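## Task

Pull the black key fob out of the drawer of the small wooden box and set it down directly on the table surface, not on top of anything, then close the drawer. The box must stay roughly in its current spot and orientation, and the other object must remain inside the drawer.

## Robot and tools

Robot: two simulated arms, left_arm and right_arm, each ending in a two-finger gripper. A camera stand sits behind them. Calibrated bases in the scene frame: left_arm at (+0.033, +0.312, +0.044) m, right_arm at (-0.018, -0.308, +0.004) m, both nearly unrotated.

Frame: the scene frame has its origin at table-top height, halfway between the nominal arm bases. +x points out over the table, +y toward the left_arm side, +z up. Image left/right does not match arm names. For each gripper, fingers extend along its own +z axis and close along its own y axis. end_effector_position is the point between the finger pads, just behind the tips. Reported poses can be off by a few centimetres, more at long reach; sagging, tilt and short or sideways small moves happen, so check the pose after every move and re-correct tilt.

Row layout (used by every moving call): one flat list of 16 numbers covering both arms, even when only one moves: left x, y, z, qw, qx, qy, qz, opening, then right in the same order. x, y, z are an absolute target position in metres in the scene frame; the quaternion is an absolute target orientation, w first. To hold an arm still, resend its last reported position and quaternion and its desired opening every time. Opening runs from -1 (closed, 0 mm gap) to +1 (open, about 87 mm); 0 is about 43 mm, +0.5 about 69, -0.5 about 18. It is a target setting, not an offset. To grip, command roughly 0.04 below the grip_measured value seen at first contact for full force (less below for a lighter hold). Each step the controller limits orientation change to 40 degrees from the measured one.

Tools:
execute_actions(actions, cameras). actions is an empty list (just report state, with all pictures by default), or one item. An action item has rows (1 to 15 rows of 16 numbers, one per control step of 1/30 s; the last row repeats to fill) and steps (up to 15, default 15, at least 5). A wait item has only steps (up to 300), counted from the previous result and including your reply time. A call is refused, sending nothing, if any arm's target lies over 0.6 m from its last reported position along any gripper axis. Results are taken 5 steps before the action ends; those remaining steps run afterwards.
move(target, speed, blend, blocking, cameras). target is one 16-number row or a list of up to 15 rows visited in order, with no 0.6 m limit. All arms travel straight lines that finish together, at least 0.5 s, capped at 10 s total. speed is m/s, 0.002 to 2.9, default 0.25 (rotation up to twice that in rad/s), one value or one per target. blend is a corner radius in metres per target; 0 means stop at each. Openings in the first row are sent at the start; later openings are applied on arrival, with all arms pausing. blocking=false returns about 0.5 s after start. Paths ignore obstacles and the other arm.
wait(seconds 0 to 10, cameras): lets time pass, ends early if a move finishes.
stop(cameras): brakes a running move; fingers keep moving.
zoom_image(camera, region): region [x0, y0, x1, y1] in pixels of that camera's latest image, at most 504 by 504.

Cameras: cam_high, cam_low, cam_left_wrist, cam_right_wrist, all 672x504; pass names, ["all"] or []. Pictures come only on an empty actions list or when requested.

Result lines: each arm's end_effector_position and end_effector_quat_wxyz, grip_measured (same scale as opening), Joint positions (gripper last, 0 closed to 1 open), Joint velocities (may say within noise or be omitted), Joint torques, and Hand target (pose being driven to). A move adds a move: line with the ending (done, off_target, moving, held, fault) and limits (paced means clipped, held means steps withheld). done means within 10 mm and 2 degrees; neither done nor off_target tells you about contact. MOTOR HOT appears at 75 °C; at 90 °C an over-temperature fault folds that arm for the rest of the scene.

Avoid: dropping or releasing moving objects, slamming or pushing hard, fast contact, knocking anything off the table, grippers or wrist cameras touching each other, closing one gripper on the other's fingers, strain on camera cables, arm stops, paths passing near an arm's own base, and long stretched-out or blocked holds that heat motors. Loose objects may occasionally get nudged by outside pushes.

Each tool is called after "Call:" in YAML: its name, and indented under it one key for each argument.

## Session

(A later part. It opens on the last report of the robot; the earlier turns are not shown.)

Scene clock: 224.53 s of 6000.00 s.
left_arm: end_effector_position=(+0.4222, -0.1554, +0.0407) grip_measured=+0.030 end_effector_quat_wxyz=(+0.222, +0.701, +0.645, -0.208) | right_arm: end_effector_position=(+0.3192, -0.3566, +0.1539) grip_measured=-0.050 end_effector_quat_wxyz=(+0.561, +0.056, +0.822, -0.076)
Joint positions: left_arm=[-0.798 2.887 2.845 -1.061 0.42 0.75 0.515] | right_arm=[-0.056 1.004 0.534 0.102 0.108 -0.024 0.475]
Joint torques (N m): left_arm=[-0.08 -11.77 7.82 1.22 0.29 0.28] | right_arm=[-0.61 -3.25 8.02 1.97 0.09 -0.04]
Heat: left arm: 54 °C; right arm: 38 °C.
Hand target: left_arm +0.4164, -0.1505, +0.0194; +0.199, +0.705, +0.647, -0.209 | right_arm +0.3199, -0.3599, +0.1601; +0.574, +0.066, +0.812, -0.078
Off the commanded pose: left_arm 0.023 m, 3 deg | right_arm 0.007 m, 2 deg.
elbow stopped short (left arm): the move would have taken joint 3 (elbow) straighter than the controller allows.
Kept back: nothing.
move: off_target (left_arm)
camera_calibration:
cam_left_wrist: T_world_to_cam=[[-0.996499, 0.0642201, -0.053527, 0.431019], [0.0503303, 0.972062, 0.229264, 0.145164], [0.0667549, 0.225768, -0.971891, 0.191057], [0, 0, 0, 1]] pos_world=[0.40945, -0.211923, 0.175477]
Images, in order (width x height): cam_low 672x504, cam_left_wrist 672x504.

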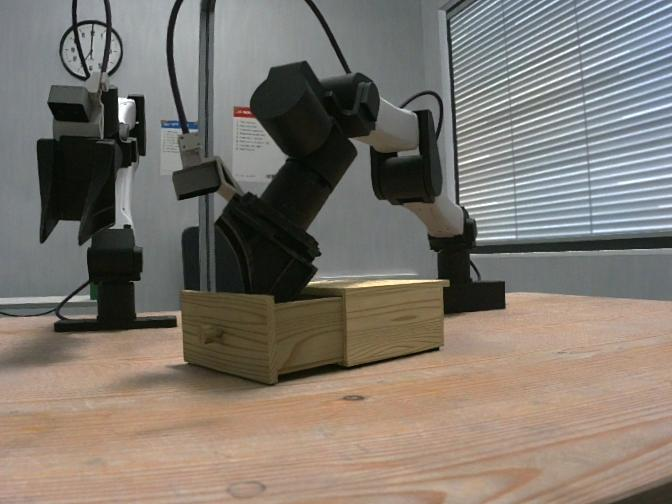

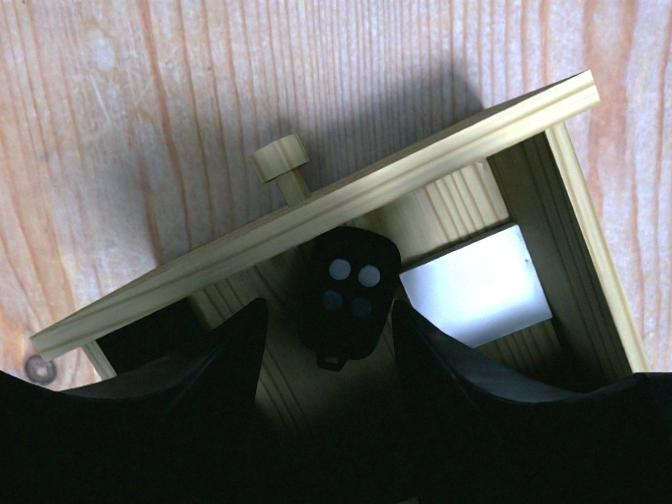

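Call:
move:
  target:
    - [0.417,-0.157,0.055,0.152,0.7184,0.6583,-0.1659,0.03,0.32,-0.36,0.16,0.574,0.066,0.812,-0.078,-0.05]
    - [0.416,-0.159,0.035,0.152,0.7184,0.6583,-0.1659,0.03,0.32,-0.36,0.16,0.574,0.066,0.812,-0.078,-0.05]
  speed: 0.07
  cameras: ["cam_left_wrist","cam_low"]

Scene clock: 227.40 s of 6000.00 s.
left_arm: end_effector_position=(+0.4170, -0.1592, +0.0385) grip_measured=+0.030 end_effector_quat_wxyz=(+0.220, +0.707, +0.649, -0.174) | right_arm: end_effector_position=(+0.3192, -0.3566, +0.1539) grip_measured=-0.050 end_effector_quat_wxyz=(+0.561, +0.056, +0.822, -0.076)
Joint positions: left_arm=[-0.831 2.887 2.85 -1.066 0.338 0.74 0.515] | right_arm=[-0.056 1.004 0.534 0.102 0.108 -0.024 0.475]
Joint torques (N m): left_arm=[-0.5 -13.83 8.43 1.32 0.06 0.08] | right_arm=[-0.62 -3.32 8.08 2 0.11 -0.04]
Motor temperatures (°C): left_arm=[26 57 46 39 24 27 23] | right_arm=[25 38 36 36 28 28 28]
Heat: left arm: 57 °C; right arm: 38 °C.
Hand target: left_arm +0.4154, -0.1585, +0.0347; +0.215, +0.707, +0.652, -0.167 | right_arm +0.3199, -0.3599, +0.1601; +0.574, +0.066, +0.812, -0.078
Off the commanded pose: left_arm 0.004 m, 8 deg | right_arm 0.007 m, 2 deg.
elbow stopped short (left arm): the move would have taken joint 3 (elbow) straighter than the controller allows.
Kept back: nothing.
move: off_target (left_arm)
camera_calibration:
cam_left_wrist: T_world_to_cam=[[-0.99367, 0.0569094, -0.0968537, 0.425176], [0.0276249, 0.959496, 0.280364, 0.155145], [0.108886, 0.275914, -0.954995, 0.179884], [0, 0, 0, 1]] pos_world=[0.398612, -0.22269, 0.169471]
Images, in order (width x height): cam_low 672x504, cam_left_wrist 672x504.

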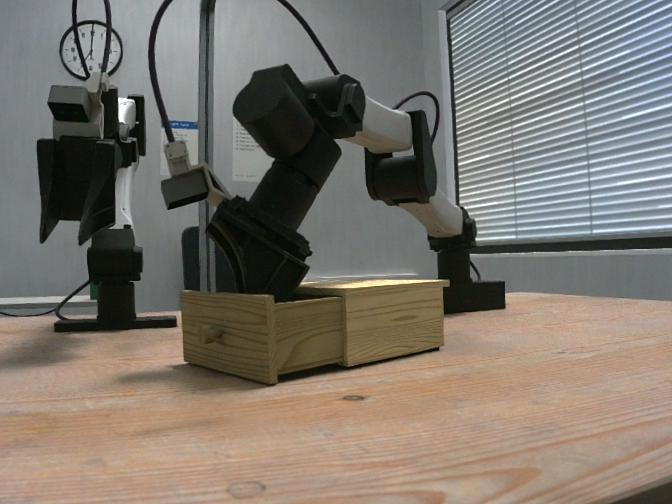

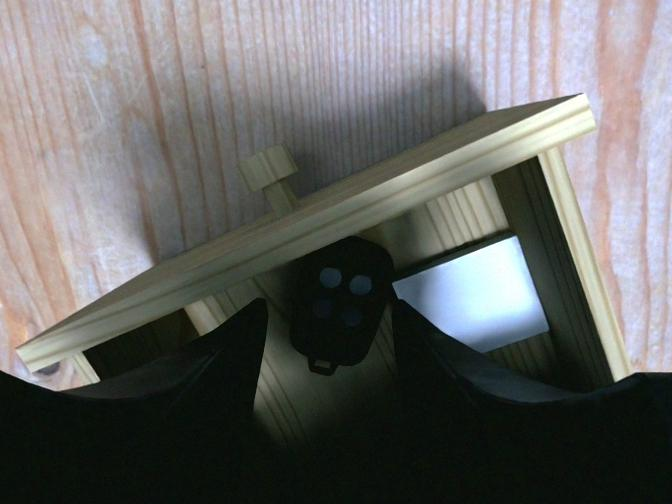

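Call:
move:
  target: [0.414,-0.160,0.014,0.152,0.7184,0.6583,-0.1659,0.05,0.32,-0.36,0.16,0.574,0.066,0.812,-0.078,-0.05]
  speed: 0.06
  cameras: ["cam_left_wrist","cam_low"]

Scene clock: 228.97 s of 6000.00 s.
left_arm: end_effector_position=(+0.4168, -0.1649, +0.0322) grip_measured=+0.050 end_effector_quat_wxyz=(+0.225, +0.708, +0.646, -0.175) | right_arm: end_effector_position=(+0.3192, -0.3566, +0.1539) grip_measured=-0.050 end_effector_quat_wxyz=(+0.561, +0.056, +0.822, -0.076)
Joint positions: left_arm=[-0.838 2.902 2.85 -1.041 0.337 0.738 0.525] | right_arm=[-0.056 1.004 0.534 0.102 0.108 -0.024 0.475]
Joint torques (N m): left_arm=[-0.23 -12.05 8.43 1.25 0.05 0.11] | right_arm=[-0.62 -3.32 7.9 1.99 0.1 -0.02]
Motor temperatures (°C): left_arm=[26 58 46 39 24 27 23] | right_arm=[25 38 36 36 28 28 28]
Heat: left arm: 58 °C; right arm: 38 °C.
Hand target: left_arm +0.4133, -0.1592, +0.0141; +0.205, +0.709, +0.653, -0.167 | right_arm +0.3199, -0.3599, +0.1601; +0.574, +0.066, +0.812, -0.078
Off the commanded pose: left_arm 0.019 m, 9 deg | right_arm 0.007 m, 2 deg.
elbow stopped short (left arm): the move would have taken joint 3 (elbow) straighter than the controller allows.
Kept back: nothing.
move: off_target (left_arm)
camera_calibration:
cam_left_wrist: T_world_to_cam=[[-0.992738, 0.060301, -0.104095, 0.425144], [0.0298019, 0.961601, 0.272828, 0.161988], [0.11655, 0.267744, -0.956415, 0.170953], [0, 0, 0, 1]] pos_world=[0.397304, -0.227176, 0.163563]
Images, in order (width x height): cam_low 672x504, cam_left_wrist 672x504.

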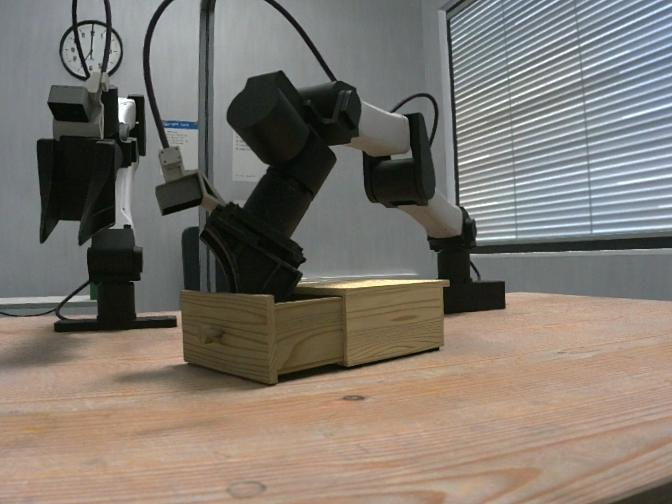

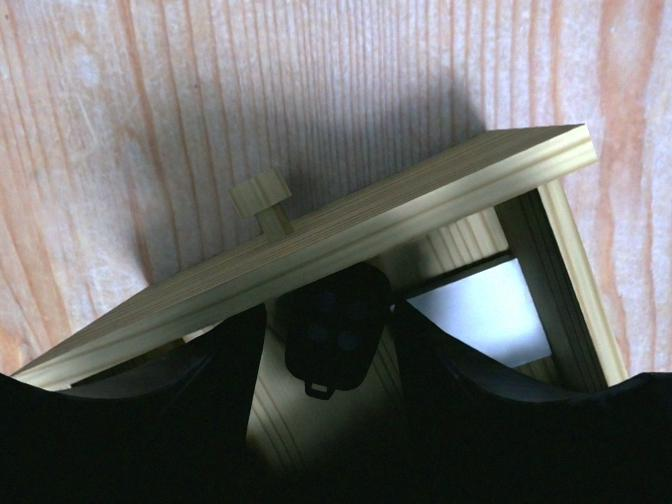

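Call:
move:
  target:
    - [0.415,-0.155,0.050,0.172,0.657,0.717,-0.1577,0.08,0.32,-0.36,0.16,0.574,0.066,0.812,-0.078,-0.05]
    - [0.414,-0.154,0.012,0.172,0.657,0.717,-0.1577,0.08,0.32,-0.36,0.16,0.574,0.066,0.812,-0.078,-0.05]
  speed: 0.07
  cameras: ["cam_left_wrist","cam_low"]

Scene clock: 231.73 s of 6000.00 s.
left_arm: end_effector_position=(+0.4155, -0.1581, +0.0284) grip_measured=+0.080 end_effector_quat_wxyz=(+0.209, +0.652, +0.709, -0.169) | right_arm: end_effector_position=(+0.3192, -0.3566, +0.1540) grip_measured=-0.050 end_effector_quat_wxyz=(+0.562, +0.056, +0.822, -0.076)
Joint positions: left_arm=[-0.838 2.904 2.85 -1.049 0.288 0.576 0.54] | right_arm=[-0.056 1.004 0.534 0.102 0.108 -0.024 0.475]
Joint torques (N m): left_arm=[-0.12 -12.21 8.51 1.3 0.04 0.16] | right_arm=[-0.5 -3.18 7.98 2 0.11 -0.02]
Motor temperatures (°C): left_arm=[26 60 47 38 24 27 23] | right_arm=[25 37 36 36 28 28 28]
Heat: left arm: 60 °C; right arm: 37 °C.
Hand target: left_arm +0.4134, -0.1533, +0.0121; +0.194, +0.653, +0.714, -0.160 | right_arm +0.3200, -0.3599, +0.1601; +0.574, +0.066, +0.812, -0.078
Off the commanded pose: left_arm 0.017 m, 5 deg | right_arm 0.007 m, 2 deg.
elbow stopped short (left arm): the move would have taken joint 3 (elbow) straighter than the controller allows.
Kept back: nothing.
move: off_target (left_arm)
camera_calibration:
cam_left_wrist: T_world_to_cam=[[-0.994266, -0.0970894, -0.0448144, 0.397083], [-0.10611, 0.947678, 0.301077, 0.21006], [0.0132382, 0.304106, -0.952546, 0.214266], [0, 0, 0, 1]] pos_world=[0.414259, -0.225676, 0.158649]
Images, in order (width x height): cam_low 672x504, cam_left_wrist 672x504.

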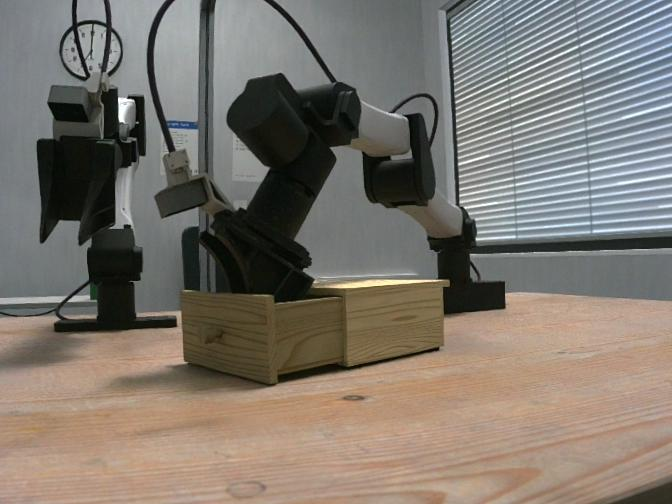

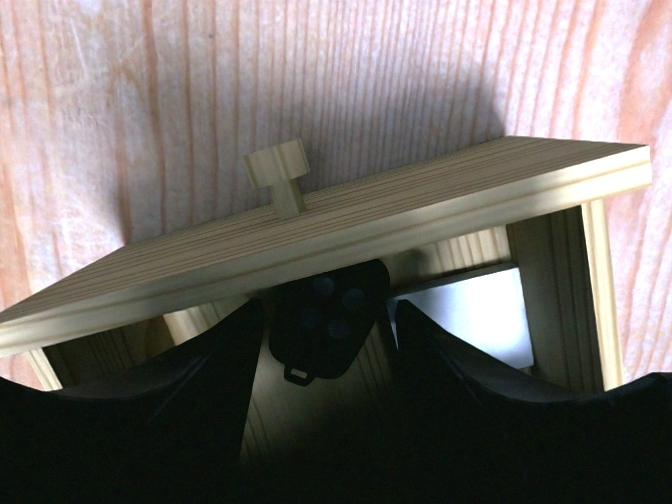

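Call:
move:
  target:
    - [0.414,-0.155,0.010,0.172,0.657,0.717,-0.1577,0.08,0.32,-0.36,0.16,0.574,0.066,0.812,-0.078,-0.05]
    - [0.414,-0.155,0.010,0.172,0.657,0.717,-0.1577,-0.32,0.32,-0.36,0.16,0.574,0.066,0.812,-0.078,-0.05]
  speed: 0.1
  cameras: ["cam_left_wrist"]

Scene clock: 233.17 s of 6000.00 s.
left_arm: end_effector_position=(+0.4172, -0.1611, +0.0314) grip_measured=-0.320 end_effector_quat_wxyz=(+0.216, +0.652, +0.707, -0.170) | right_arm: end_effector_position=(+0.3192, -0.3566, +0.1540) grip_measured=-0.050 end_effector_quat_wxyz=(+0.562, +0.056, +0.822, -0.076)
Joint positions: left_arm=[-0.839 2.907 2.863 -1.043 0.288 0.576 0.34] | right_arm=[-0.056 1.004 0.534 0.102 0.108 -0.024 0.475]
Joint torques (N m): left_arm=[-0.16 -12.18 7.36 1.33 0.05 0.14] | right_arm=[-0.64 -3.22 7.92 2 0.11 -0.05]
Motor temperatures (°C): left_arm=[26 61 47 38 24 27 23] | right_arm=[25 37 36 36 28 28 28]
Heat: left arm: 61 °C; right arm: 37 °C.
Hand target: left_arm +0.4133, -0.1543, +0.0103; +0.195, +0.653, +0.714, -0.160 | right_arm +0.3200, -0.3599, +0.1601; +0.574, +0.066, +0.812, -0.078
Off the commanded pose: left_arm 0.023 m, 5 deg | right_arm 0.007 m, 2 deg.
elbow stopped short (left arm): the move would have taken joint 3 (elbow) straighter than the controller allows.
Kept back: nothing.
move: off_target (left_arm); target 2's new opening was sent with left_arm's hand 0.019 m and 5 deg from that target
camera_calibration:
cam_left_wrist: T_world_to_cam=[[-0.993914, -0.0960154, -0.0539987, 0.398986], [-0.107589, 0.951355, 0.2887, 0.213816], [0.0236524, 0.292752, -0.955896, 0.211974], [0, 0, 0, 1]] pos_world=[0.414548, -0.227162, 0.162441]
Images, in order (width x height): cam_left_wrist 672x504.

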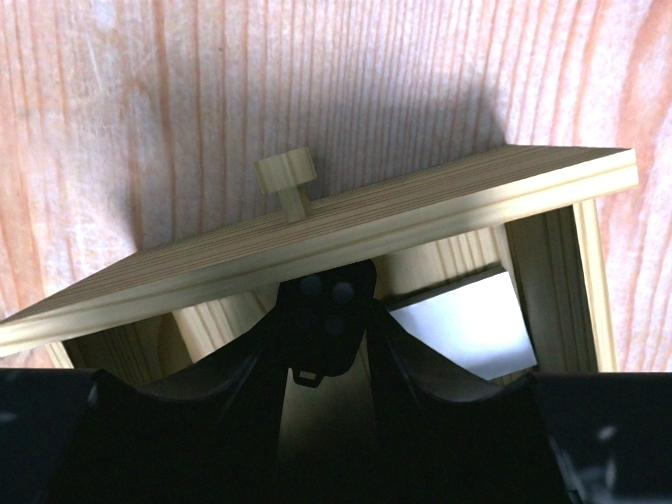

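Call:
move:
  target:
    - [0.417,-0.150,0.006,0.201,0.530,0.816,-0.1305,-0.32,0.32,-0.36,0.16,0.574,0.066,0.812,-0.078,-0.05]
    - [0.417,-0.120,0.10,0.238,0.522,0.804,-0.1547,-0.32,0.32,-0.36,0.16,0.574,0.066,0.812,-0.078,-0.05]
  speed: [0.1,0.15]
  cameras: ["cam_left_wrist"]

Scene clock: 236.93 s of 6000.00 s.
left_arm: end_effector_position=(+0.4160, -0.1169, +0.0869) grip_measured=-0.320 end_effector_quat_wxyz=(+0.224, +0.520, +0.811, -0.146) | right_arm: end_effector_position=(+0.3192, -0.3566, +0.1540) grip_measured=-0.050 end_effector_quat_wxyz=(+0.562, +0.056, +0.822, -0.076)
Joint positions: left_arm=[-0.806 2.52 2.327 -0.861 0.171 0.285 0.34] | right_arm=[-0.056 1.004 0.534 0.102 0.108 -0.024 0.475]
Joint torques (N m): left_arm=[0.16 -15.91 6.39 1.71 0.24 0.2] | right_arm=[-0.54 -3.26 7.95 1.98 0.06 -0.02]
Motor temperatures (°C): left_arm=[26 63 46 38 24 27 23] | right_arm=[25 37 36 37 28 28 28]
Heat: left arm: 63 °C; right arm: 37 °C.
Hand target: left_arm +0.4170, -0.1199, +0.1000; +0.238, +0.522, +0.804, -0.155 | right_arm +0.3200, -0.3599, +0.1601; +0.574, +0.066, +0.812, -0.078
Off the commanded pose: left_arm 0.014 m, 2 deg | right_arm 0.007 m, 2 deg.
Kept back: nothing.
move: off_target (left_arm)
camera_calibration:
cam_left_wrist: T_world_to_cam=[[-0.907544, -0.419854, -0.00927835, 0.327378], [-0.402719, 0.863818, 0.302715, 0.266872], [-0.119081, 0.278464, -0.953036, 0.309492], [0, 0, 0, 1]] pos_world=[0.441439, -0.17926, 0.217208]
Images, in order (width x height): cam_left_wrist 672x504.

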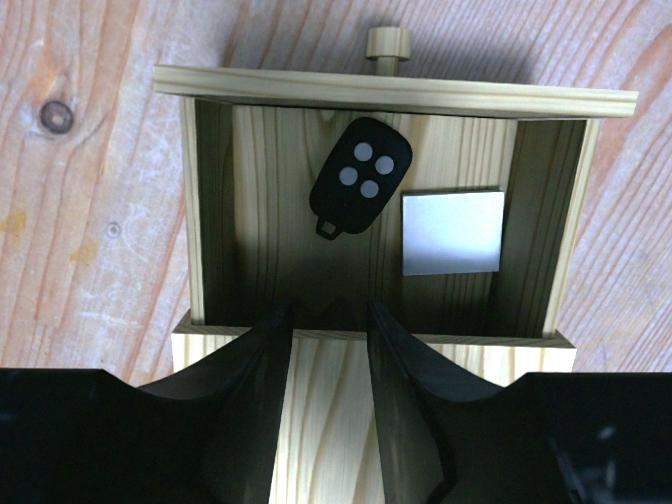

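Call:
move:
  target:
    - [0.422,-0.149,0.065,0.181,0.612,0.7557,-0.147,0.05,0.32,-0.36,0.16,0.574,0.066,0.812,-0.078,-0.05]
    - [0.422,-0.150,0.035,0.181,0.612,0.7557,-0.147,0.05,0.32,-0.36,0.16,0.574,0.066,0.812,-0.078,-0.05]
  speed: 0.1
  blend: [0.01,0]
  cameras: ["cam_left_wrist"]

Scene clock: 239.13 s of 6000.00 s.
left_arm: end_effector_position=(+0.4223, -0.1424, +0.0361) grip_measured=+0.050 end_effector_quat_wxyz=(+0.201, +0.602, +0.759, -0.142) | right_arm: end_effector_position=(+0.3192, -0.3566, +0.1540) grip_measured=-0.050 end_effector_quat_wxyz=(+0.562, +0.056, +0.822, -0.076)
Joint positions: left_arm=[-0.827 2.881 2.845 -1.081 0.211 0.461 0.525] | right_arm=[-0.056 1.004 0.534 0.102 0.108 -0.024 0.475]
Joint torques (N m): left_arm=[-0.34 -13.59 8.85 1.63 0.3 0.21] | right_arm=[-0.53 -3.19 7.95 2 0.08 0.01]
Motor temperatures (°C): left_arm=[26 64 46 38 24 27 23] | right_arm=[25 37 36 37 27 28 28]
Heat: left arm: 64 °C; right arm: 37 °C.
Hand target: left_arm +0.4214, -0.1494, +0.0349; +0.208, +0.608, +0.751, -0.151 | right_arm +0.3200, -0.3599, +0.1601; +0.574, +0.066, +0.812, -0.078
Off the commanded pose: left_arm 0.008 m, 3 deg | right_arm 0.007 m, 2 deg.
elbow stopped short (left arm): the move would have taken joint 3 (elbow) straighter than the controller allows.
Kept back: nothing.
move: off_target (left_arm)
camera_calibration:
cam_left_wrist: T_world_to_cam=[[-0.970732, -0.237043, -0.0386076, 0.375705], [-0.235627, 0.908887, 0.3441, 0.241128], [-0.0464767, 0.343126, -0.938139, 0.246976], [0, 0, 0, 1]] pos_world=[0.433004, -0.214844, 0.163231]
Images, in order (width x height): cam_left_wrist 672x504.

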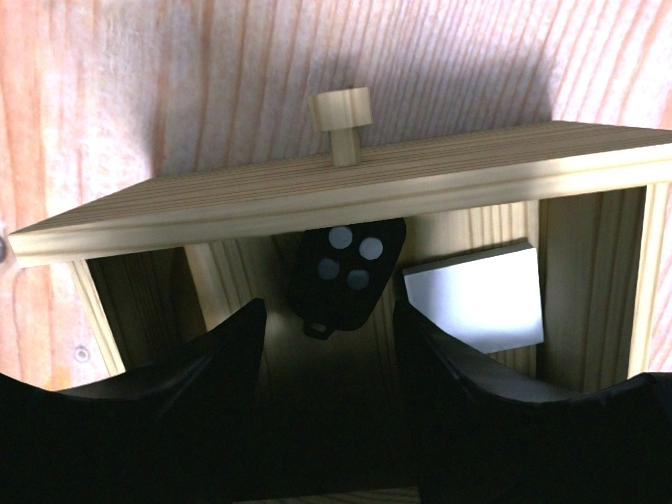

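Call:
move:
  target:
    - [0.421,-0.155,0.011,0.181,0.612,0.7557,-0.147,0.05,0.32,-0.36,0.16,0.574,0.066,0.812,-0.078,-0.05]
  speed: 0.06
  cameras: ["cam_left_wrist","cam_low"]

Scene clock: 240.17 s of 6000.00 s.
left_arm: end_effector_position=(+0.4235, -0.1515, +0.0214) grip_measured=+0.050 end_effector_quat_wxyz=(+0.209, +0.605, +0.754, -0.146) | right_arm: end_effector_position=(+0.3192, -0.3566, +0.1540) grip_measured=-0.050 end_effector_quat_wxyz=(+0.562, +0.056, +0.822, -0.076)
Joint positions: left_arm=[-0.835 2.913 2.845 -1.031 0.214 0.461 0.525] | right_arm=[-0.056 1.004 0.534 0.102 0.108 -0.024 0.475]
Joint torques (N m): left_arm=[-0.27 -12.72 8.91 1.52 0.25 0.17] | right_arm=[-0.57 -3.23 7.98 2 0.11 -0.02]
Motor temperatures (°C): left_arm=[26 65 46 38 24 27 23] | right_arm=[25 37 36 37 27 28 28]
Heat: left arm: 65 °C; right arm: 37 °C.
Hand target: left_arm +0.4204, -0.1543, +0.0111; +0.204, +0.608, +0.752, -0.151 | right_arm +0.3200, -0.3599, +0.1601; +0.574, +0.066, +0.812, -0.078
Off the commanded pose: left_arm 0.011 m, 3 deg | right_arm 0.007 m, 2 deg.
elbow stopped short (left arm): the move would have taken joint 3 (elbow) straighter than the controller allows.
Kept back: nothing.
move: off_target (left_arm)
camera_calibration:
cam_left_wrist: T_world_to_cam=[[-0.97248, -0.22852, -0.0454011, 0.37628], [-0.230564, 0.915892, 0.328607, 0.254094], [-0.0335107, 0.330031, -0.943375, 0.229011], [0, 0, 0, 1]] pos_world=[0.432184, -0.222316, 0.14963]
Images, in order (width x height): cam_low 672x504, cam_left_wrist 672x504.

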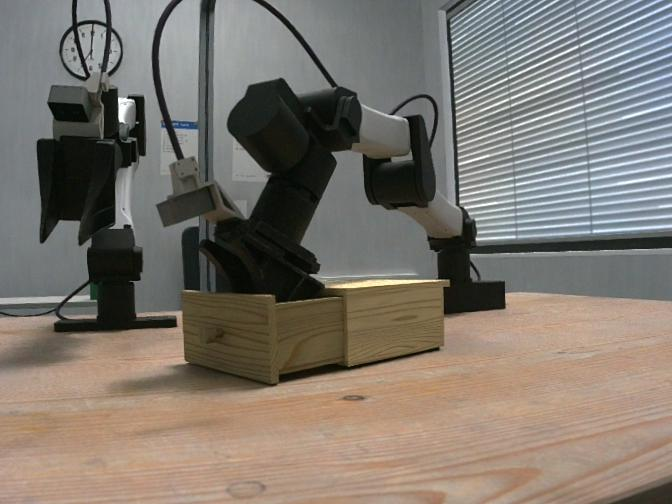

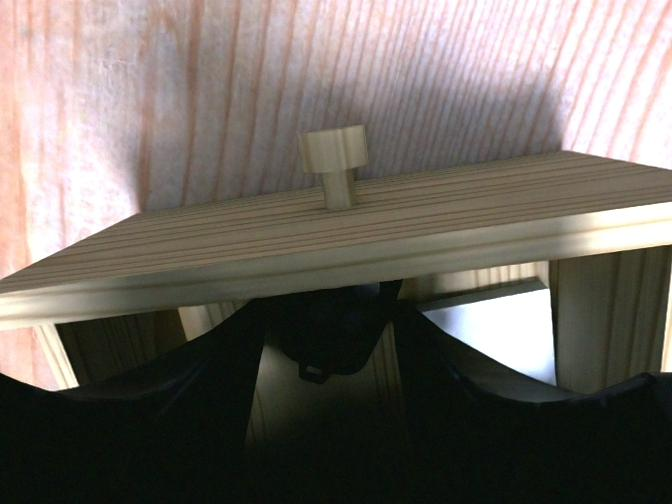

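On the floor. Close.

Call:
move:
  target:
    - [0.421,-0.155,0.012,0.181,0.612,0.7557,-0.147,-0.3,0.32,-0.36,0.16,0.574,0.066,0.812,-0.078,-0.05]
  speed: 0.06
  cameras: ["cam_left_wrist"]

Scene clock: 241.10 s of 6000.00 s.
left_arm: end_effector_position=(+0.4235, -0.1516, +0.0214) grip_measured=-0.185 end_effector_quat_wxyz=(+0.209, +0.605, +0.754, -0.146) | right_arm: end_effector_position=(+0.3192, -0.3566, +0.1540) grip_measured=-0.050 end_effector_quat_wxyz=(+0.562, +0.056, +0.822, -0.076)
Joint positions: left_arm=[-0.835 2.913 2.845 -1.031 0.214 0.462 0.408] | right_arm=[-0.056 1.004 0.534 0.102 0.108 -0.024 0.475]
Joint torques (N m): left_arm=[-0.29 -12.75 8.94 1.5 0.25 0.17] | right_arm=[-0.51 -3.33 7.95 1.99 0.09 -0.05]
Motor temperatures (°C): left_arm=[26 65 46 38 24 27 23] | right_arm=[25 37 36 37 27 28 28]
Heat: left arm: 65 °C; right arm: 37 °C.
Hand target: left_arm +0.4204, -0.1544, +0.0121; +0.204, +0.608, +0.752, -0.151 | right_arm +0.3200, -0.3599, +0.1601; +0.574, +0.066, +0.812, -0.078
Off the commanded pose: left_arm 0.010 m, 3 deg | right_arm 0.007 m, 2 deg.
elbow stopped short (left arm): the move would have taken joint 3 (elbow) straighter than the controller allows.
Kept back: nothing.
move: off_target (left_arm)
camera_calibration:
cam_left_wrist: T_world_to_cam=[[-0.972627, -0.227945, -0.0451352, 0.376339], [-0.229956, 0.916253, 0.328026, 0.253941], [-0.0334167, 0.329426, -0.94359, 0.22896], [0, 0, 0, 1]] pos_world=[0.432084, -0.222315, 0.149731]
Images, in order (width x height): cam_left_wrist 672x504.

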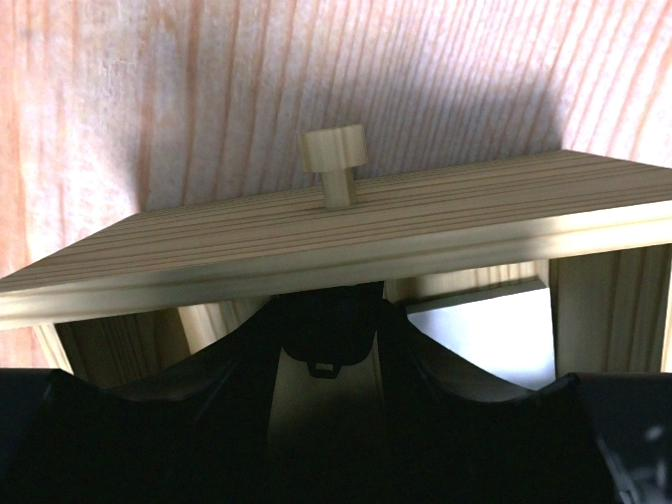

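Call:
move:
  target:
    - [0.419,-0.145,0.11,0.181,0.612,0.7557,-0.147,-0.3,0.32,-0.36,0.16,0.574,0.066,0.812,-0.078,-0.05]
    - [0.42,-0.10,0.16,0.238,0.522,0.804,-0.1547,-0.3,0.32,-0.36,0.16,0.574,0.066,0.812,-0.078,-0.05]
  speed: 0.15
  blend: [0.01,0]
  cameras: ["all"]

Scene clock: 243.97 s of 6000.00 s.
left_arm: end_effector_position=(+0.4153, -0.1007, +0.1389) grip_measured=-0.185 end_effector_quat_wxyz=(+0.213, +0.528, +0.807, -0.156) | right_arm: end_effector_position=(+0.3192, -0.3566, +0.1540) grip_measured=-0.050 end_effector_quat_wxyz=(+0.562, +0.056, +0.822, -0.076)
Joint positions: left_arm=[-0.777 2.53 2.56 -1.107 0.214 0.325 0.408] | right_arm=[-0.056 1.004 0.534 0.102 0.108 -0.024 0.475]
Joint torques (N m): left_arm=[0.35 -16.84 6.08 1.71 0.01 0.09] | right_arm=[-0.53 -3.29 7.95 1.98 0.09 0]
Motor temperatures (°C): left_arm=[26 68 46 38 24 27 23] | right_arm=[25 36 36 37 27 28 28]
Heat: left arm: 68 °C; right arm: 37 °C.
Hand target: left_arm +0.4198, -0.0998, +0.1599; +0.237, +0.522, +0.804, -0.155 | right_arm +0.3200, -0.3599, +0.1601; +0.574, +0.066, +0.812, -0.078
Off the commanded pose: left_arm 0.022 m, 3 deg | right_arm 0.007 m, 2 deg.
elbow stopped short (left arm): the move would have taken joint 3 (elbow) straighter than the controller allows.
Kept back: nothing.
move: off_target (left_arm)
camera_calibration:
cam_left_wrist: T_world_to_cam=[[-0.9179, -0.396546, 0.0145029, 0.337275], [-0.372889, 0.874484, 0.310212, 0.224574], [-0.135696, 0.279336, -0.950557, 0.361157], [0, 0, 0, 1]] pos_world=[0.442333, -0.163525, 0.268743]
cam_right_wrist: T_world_to_cam=[[-0.167818, -0.98257, 0.0799579, -0.310925], [-0.938471, 0.134398, -0.318133, 0.416173], [0.301842, -0.128427, -0.944668, 0.143517], [0, 0, 0, 1]] pos_world=[0.295068, -0.343007, 0.292835]

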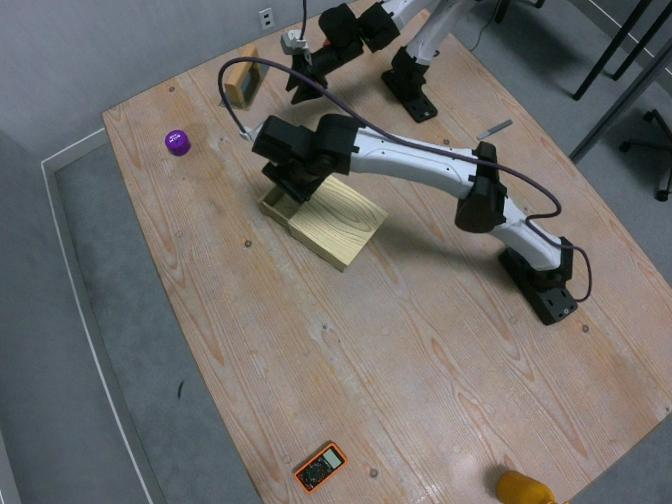

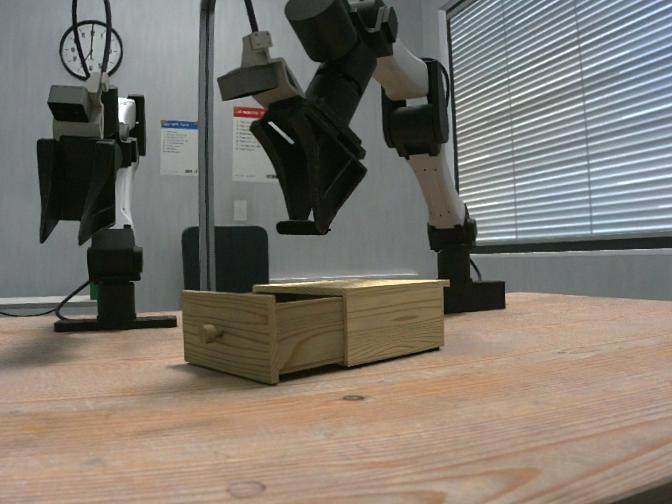

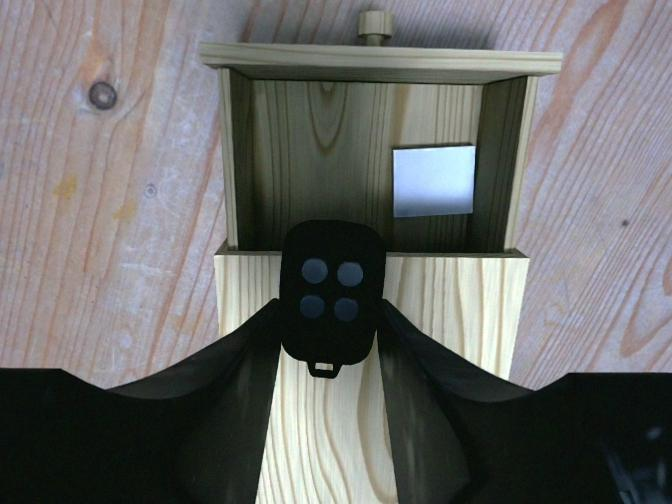

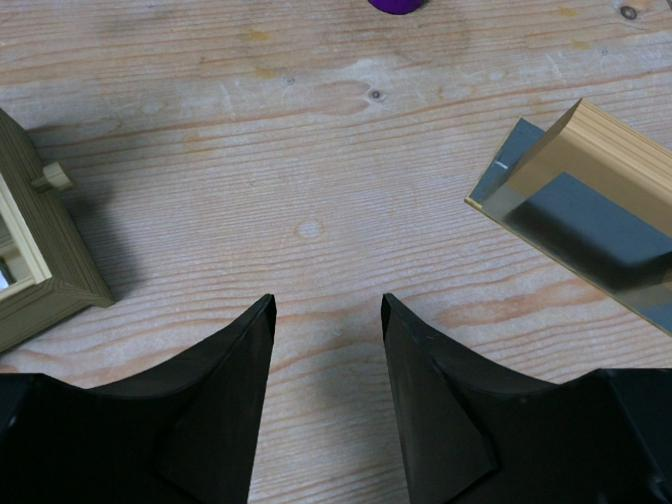

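Call:
move:
  target:
    - [0.40,0.0,0.18,0.26,0.30,0.91,-0.09,-0.3,0.32,-0.36,0.16,0.574,0.066,0.812,-0.078,-0.05]
    - [0.35,0.26,0.10,0.2334,0,0.9724,0,-0.3,0.32,-0.36,0.16,0.574,0.066,0.812,-0.078,-0.05]
    - [0.35,0.26,0.020,0.2334,0,0.9724,0,-0.3,0.32,-0.36,0.16,0.574,0.066,0.812,-0.078,-0.05]
  speed: [0.25,0.3,0.12]
  blend: [0.05,0,0]
  cameras: ["cam_low","cam_left_wrist"]

Call:
zoom_image:
  camera: "cam_low"
  region: [420, 180, 640, 345]

Scene clock: 248.30 s of 6000.00 s.
left_arm: end_effector_position=(+0.3488, +0.2584, +0.0229) grip_measured=-0.185 end_effector_quat_wxyz=(+0.231, -0.002, +0.973, -0.004) | right_arm: end_effector_position=(+0.3192, -0.3566, +0.1540) grip_measured=-0.050 end_effector_quat_wxyz=(+0.562, +0.056, +0.822, -0.076)
Joint positions: left_arm=[-0.185 1.674 0.77 -0.206 -0.077 -0.176 0.408] | right_arm=[-0.056 1.004 0.534 0.102 0.108 -0.024 0.475]
Joint torques (N m): left_arm=[0.08 -5.67 5.68 1.71 -0.12 0.24] | right_arm=[-0.53 -3.26 7.98 1.99 0.08 -0.01]
Motor temperatures (°C): left_arm=[26 68 46 38 24 27 24] | right_arm=[25 36 36 37 27 28 28]
Heat: left arm: 68 °C; right arm: 37 °C.
Hand target: left_arm +0.3499, +0.2600, +0.0200; +0.233, +0.000, +0.972, +0.000 | right_arm +0.3200, -0.3599, +0.1601; +0.574, +0.066, +0.812, -0.078
Off the commanded pose: left_arm 0.003 m, 1 deg | right_arm 0.007 m, 2 deg.
Kept back: nothing.
move: done
camera_calibration:
cam_left_wrist: T_world_to_cam=[[0.00568125, -0.99998, -0.00287863, 0.254539], [-0.927803, -0.00634498, 0.373016, 0.341471], [-0.373027, 0.000551605, -0.92782, 0.29576], [0, 0, 0, 1]] pos_world=[0.425699, 0.256537, 0.14777]
Images, in order (width x height): cam_low 672x504, cam_left_wrist 672x504.

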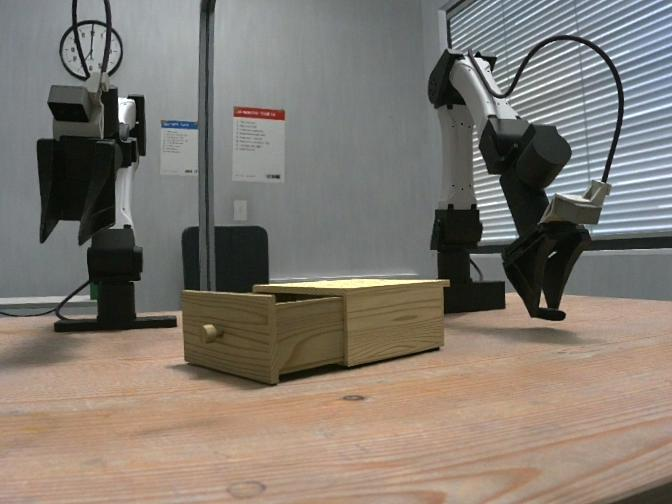

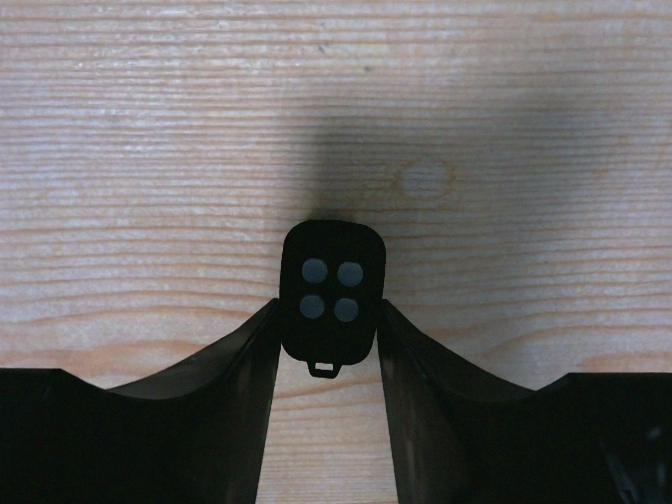

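Scaled by 2.291 from the camera's 672x504 image, which has a finer 960x720 frame.

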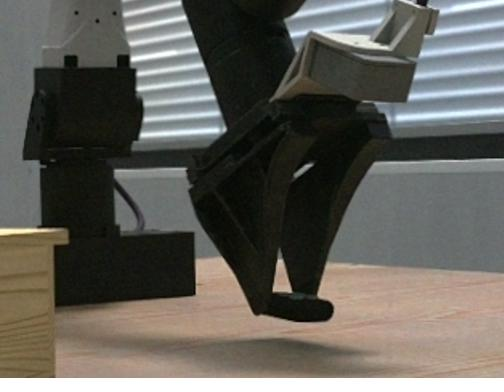

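Call:
move:
  target: [0.35,0.26,0.004,0.2334,0,0.9724,0,-0.3,0.32,-0.36,0.16,0.574,0.066,0.812,-0.078,-0.05]
  speed: 0.05
  cameras: ["cam_low"]

Call:
zoom_image:
  camera: "cam_low"
  region: [420, 180, 640, 345]

Scene clock: 249.57 s of 6000.00 s.
left_arm: end_effector_position=(+0.3508, +0.2580, +0.0087) grip_measured=-0.185 end_effector_quat_wxyz=(+0.234, -0.002, +0.972, -0.005) | right_arm: end_effector_position=(+0.3192, -0.3566, +0.1540) grip_measured=-0.050 end_effector_quat_wxyz=(+0.562, +0.056, +0.822, -0.076)
Joint positions: left_arm=[-0.185 1.718 0.745 -0.131 -0.077 -0.176 0.408] | right_arm=[-0.056 1.004 0.534 0.102 0.108 -0.024 0.475]
Joint torques (N m): left_arm=[0.1 -5.55 5.18 1.72 -0.12 0.24] | right_arm=[-0.55 -3.25 7.91 1.99 0.11 -0.02]
Motor temperatures (°C): left_arm=[26 67 45 38 24 27 24] | right_arm=[25 36 36 37 27 28 28]
Heat: left arm: 67 °C; right arm: 37 °C.
Hand target: left_arm +0.3499, +0.2600, +0.0041; +0.233, +0.000, +0.972, +0.000 | right_arm +0.3200, -0.3599, +0.1601; +0.574, +0.066, +0.812, -0.078
Off the commanded pose: left_arm 0.005 m, 1 deg | right_arm 0.007 m, 2 deg.
Kept back: nothing.
move: done
Images, in order (width x height): cam_low 672x504.

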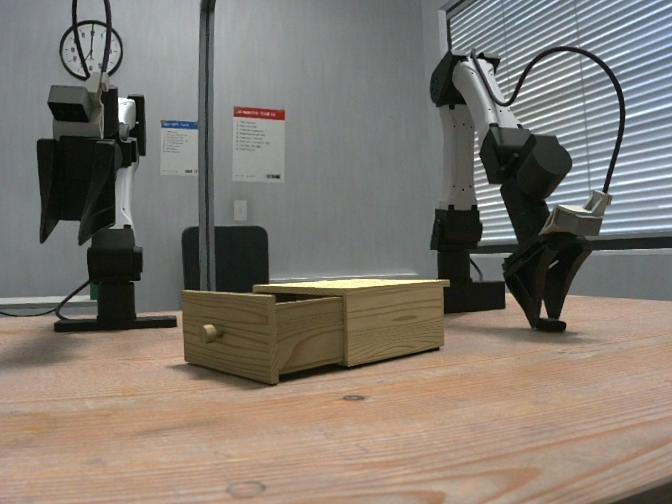

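Scaled by 2.291 from the camera's 672x504 image, which has a finer 960x720 frame.

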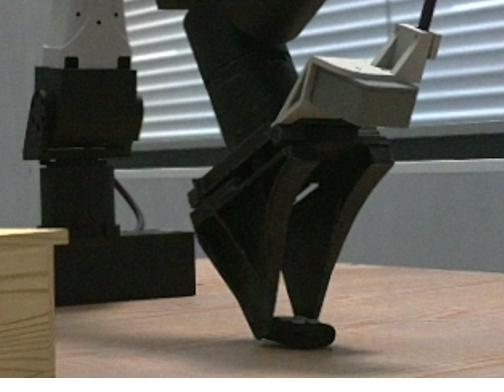

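Call:
move:
  target:
    - [0.35,0.26,0.001,0.2334,0,0.9724,0,-0.3,0.32,-0.36,0.16,0.574,0.066,0.812,-0.078,-1]
    - [0.35,0.26,0.0,0.2334,0,0.9724,0,0.05,0.32,-0.36,0.16,0.574,0.066,0.812,-0.078,-1]
    - [0.33,0.26,0.12,0.2334,0,0.9724,0,0.05,0.32,-0.36,0.16,0.574,0.066,0.812,-0.078,-1]
  speed: [0.03,0.1,0.15]
  cameras: ["cam_low","cam_high","cam_left_wrist"]

Scene clock: 254.27 s of 6000.00 s.
left_arm: end_effector_position=(+0.3261, +0.2603, +0.1112) grip_measured=+0.050 end_effector_quat_wxyz=(+0.223, +0.002, +0.975, -0.004) | right_arm: end_effector_position=(+0.3192, -0.3566, +0.1540) grip_measured=-0.973 end_effector_quat_wxyz=(+0.562, +0.056, +0.822, -0.076)
Joint positions: left_arm=[-0.193 1.433 0.933 -0.629 -0.077 -0.176 0.525] | right_arm=[-0.056 1.004 0.534 0.102 0.108 -0.024 0.013]
Joint torques (N m): left_arm=[-0.53 -6.05 8.73 1.38 -0.18 0.09] | right_arm=[-0.62 -3.25 8.03 1.98 0.09 -0.04]
Motor temperatures (°C): left_arm=[26 64 45 38 24 27 24] | right_arm=[25 36 36 37 27 28 28]
Heat: left arm: 64 °C; right arm: 37 °C.
Hand target: left_arm +0.3300, +0.2599, +0.1199; +0.234, +0.000, +0.972, +0.000 | right_arm +0.3200, -0.3599, +0.1601; +0.574, +0.066, +0.812, -0.078
Off the commanded pose: left_arm 0.010 m, 1 deg | right_arm 0.007 m, 2 deg.
Kept back: nothing.
move: done
camera_calibration:
cam_left_wrist: T_world_to_cam=[[-0.00243273, -0.999976, -0.00644272, 0.25982], [-0.92093, -0.000270532, 0.389727, 0.281744], [-0.38972, 0.00688139, -0.920908, 0.372329], [0, 0, 0, 1]] pos_world=[0.405203, 0.257328, 0.234752]
Images, in order (width x height): cam_high 672x504, cam_low 672x504, cam_left_wrist 672x504.

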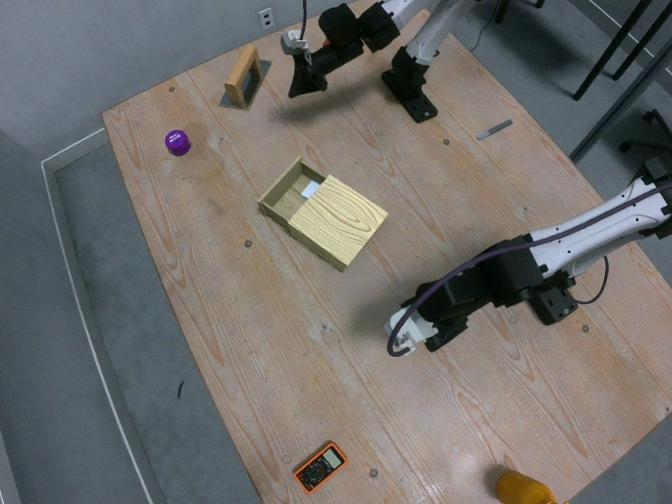

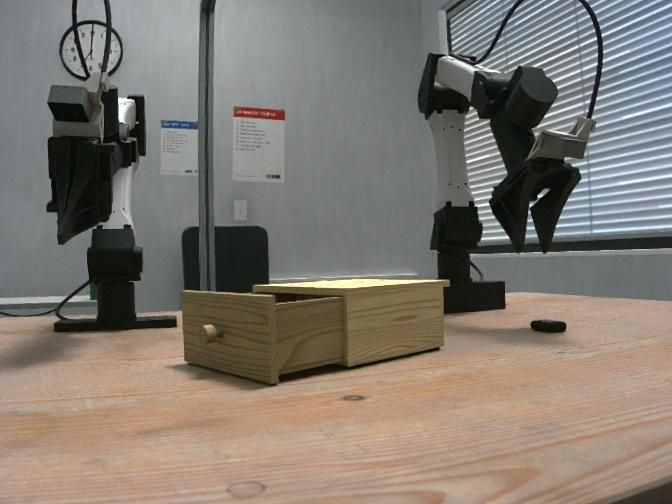

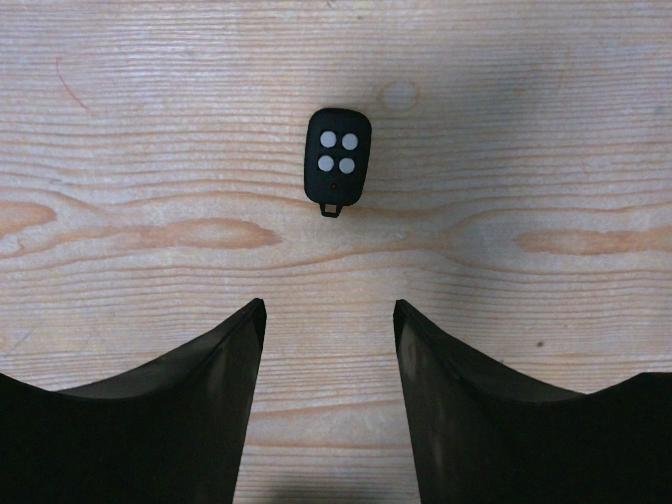

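Call:
move:
  target:
    - [0.22,0.06,0.15,0.0923,0.701,0.701,-0.0923,-1,0.32,-0.36,0.16,0.574,0.066,0.812,-0.078,-1]
    - [0.225,0.003,0.045,0.0923,0.701,0.701,-0.0923,-1,0.32,-0.36,0.16,0.574,0.066,0.812,-0.078,-1]
  speed: 0.25
  blend: [0.02,0]
  cameras: ["cam_low","cam_high","cam_left_wrist"]

Scene clock: 259.17 s of 6000.00 s.
left_arm: end_effector_position=(+0.2259, +0.0061, +0.0475) grip_measured=-0.993 end_effector_quat_wxyz=(+0.090, +0.703, +0.700, -0.088) | right_arm: end_effector_position=(+0.3192, -0.3566, +0.1540) grip_measured=-0.973 end_effector_quat_wxyz=(+0.562, +0.056, +0.822, -0.076)
Joint positions: left_arm=[-1.001 1.93 1.263 -0.687 0.132 0.554 0.004] | right_arm=[-0.056 1.004 0.534 0.102 0.108 -0.024 0.013]
Joint torques (N m): left_arm=[-0.25 -8.39 6.24 1.16 0.18 0.07] | right_arm=[-0.66 -3.22 7.99 1.99 0.08 0]
Motor temperatures (°C): left_arm=[26 61 45 37 24 27 24] | right_arm=[25 35 36 38 27 28 28]
Heat: left arm: 61 °C; right arm: 38 °C.
Hand target: left_arm +0.2250, +0.0030, +0.0451; +0.092, +0.701, +0.701, -0.092 | right_arm +0.3200, -0.3599, +0.1601; +0.574, +0.066, +0.812, -0.078
Off the commanded pose: left_arm 0.004 m, 1 deg | right_arm 0.007 m, 2 deg.
Kept back: nothing.
move: done
camera_calibration:
cam_left_wrist: T_world_to_cam=[[-0.999864, 0.00217479, -0.0163616, 0.224706], [-0.00737954, 0.827786, 0.560995, -0.00531673], [0.014764, 0.561039, -0.827657, 0.177151], [0, 0, 0, 1]] pos_world=[0.222021, -0.0954764, 0.15328]
Images, in order (width x height): cam_high 672x504, cam_low 672x504, cam_left_wrist 672x504.

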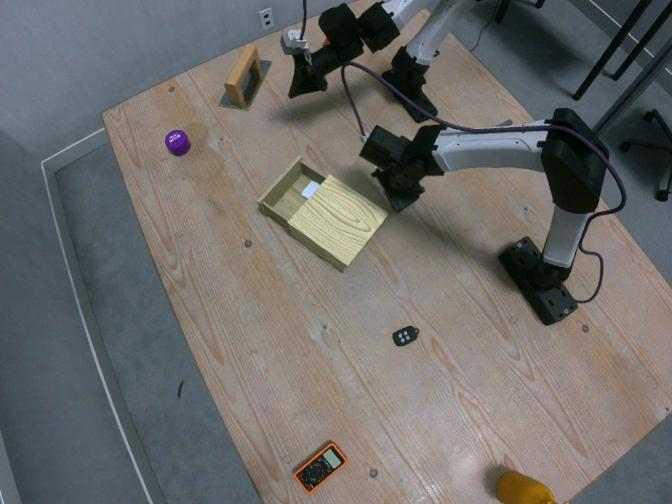

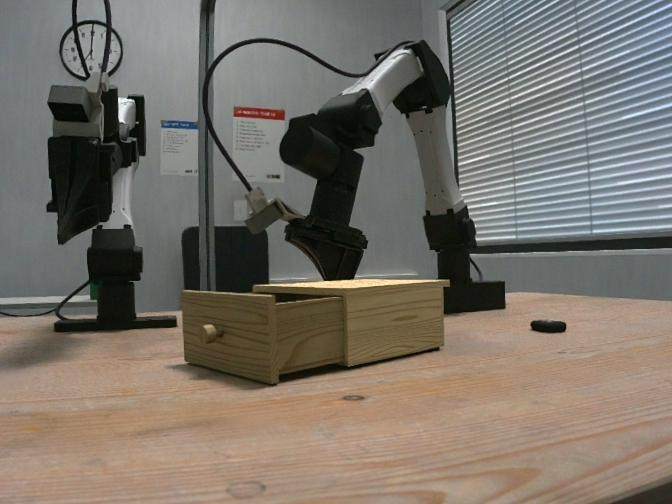

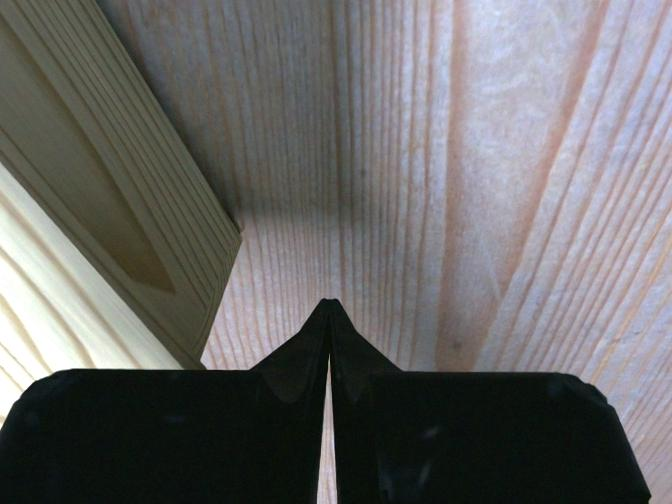

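Call:
move:
  target: [0.295,-0.005,0.045,0.0923,0.701,0.701,-0.0923,-1,0.32,-0.36,0.16,0.574,0.066,0.812,-0.078,-1]
  speed: 0.06
  cameras: ["cam_high","cam_left_wrist"]

Scene clock: 260.87 s of 6000.00 s.
left_arm: end_effector_position=(+0.2763, +0.0078, +0.0443) grip_measured=-0.993 end_effector_quat_wxyz=(+0.062, +0.696, +0.709, -0.094) | right_arm: end_effector_position=(+0.3192, -0.3566, +0.1540) grip_measured=-0.973 end_effector_quat_wxyz=(+0.562, +0.056, +0.822, -0.076)
Joint positions: left_arm=[-0.879 2.087 1.484 -0.823 0.173 0.656 0.003] | right_arm=[-0.056 1.004 0.534 0.102 0.108 -0.024 0.013]
Joint torques (N m): left_arm=[0.99 -8.55 9.21 1.37 0.11 0.39] | right_arm=[-0.49 -3.29 7.88 2 0.11 -0.05]
Motor temperatures (°C): left_arm=[26 61 46 37 24 27 24] | right_arm=[25 35 36 38 27 28 28]
Heat: left arm: 61 °C; right arm: 38 °C.
Hand target: left_arm +0.2945, -0.0042, +0.0459; +0.092, +0.701, +0.701, -0.092 | right_arm +0.3200, -0.3599, +0.1601; +0.574, +0.066, +0.812, -0.078
Off the commanded pose: left_arm 0.023 m, 4 deg | right_arm 0.007 m, 2 deg.
Kept back: nothing.
move: off_target (left_arm)
camera_calibration:
cam_left_wrist: T_world_to_cam=[[-0.999308, -0.0137282, 0.034583, 0.272774], [0.00923115, 0.808916, 0.587852, -0.0101874], [-0.0360448, 0.587764, -0.808229, 0.185813], [0, 0, 0, 1]] pos_world=[0.279376, -0.0972287, 0.146735]
Images, in order (width x height): cam_high 672x504, cam_left_wrist 672x504.

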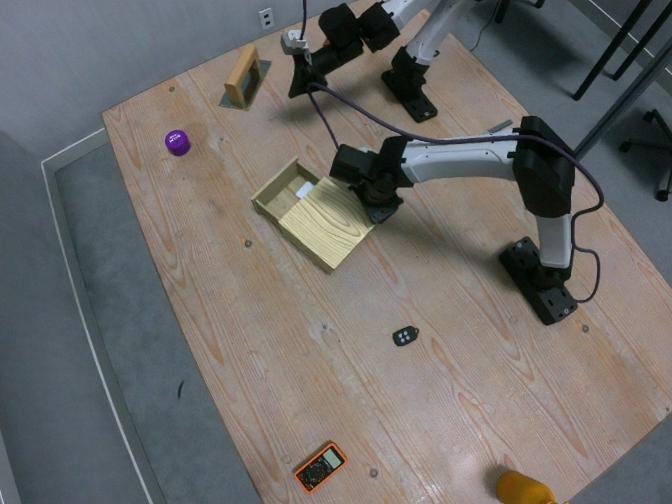

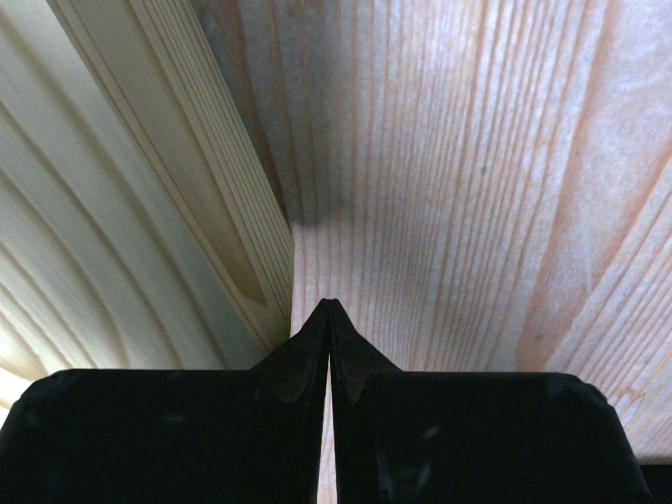

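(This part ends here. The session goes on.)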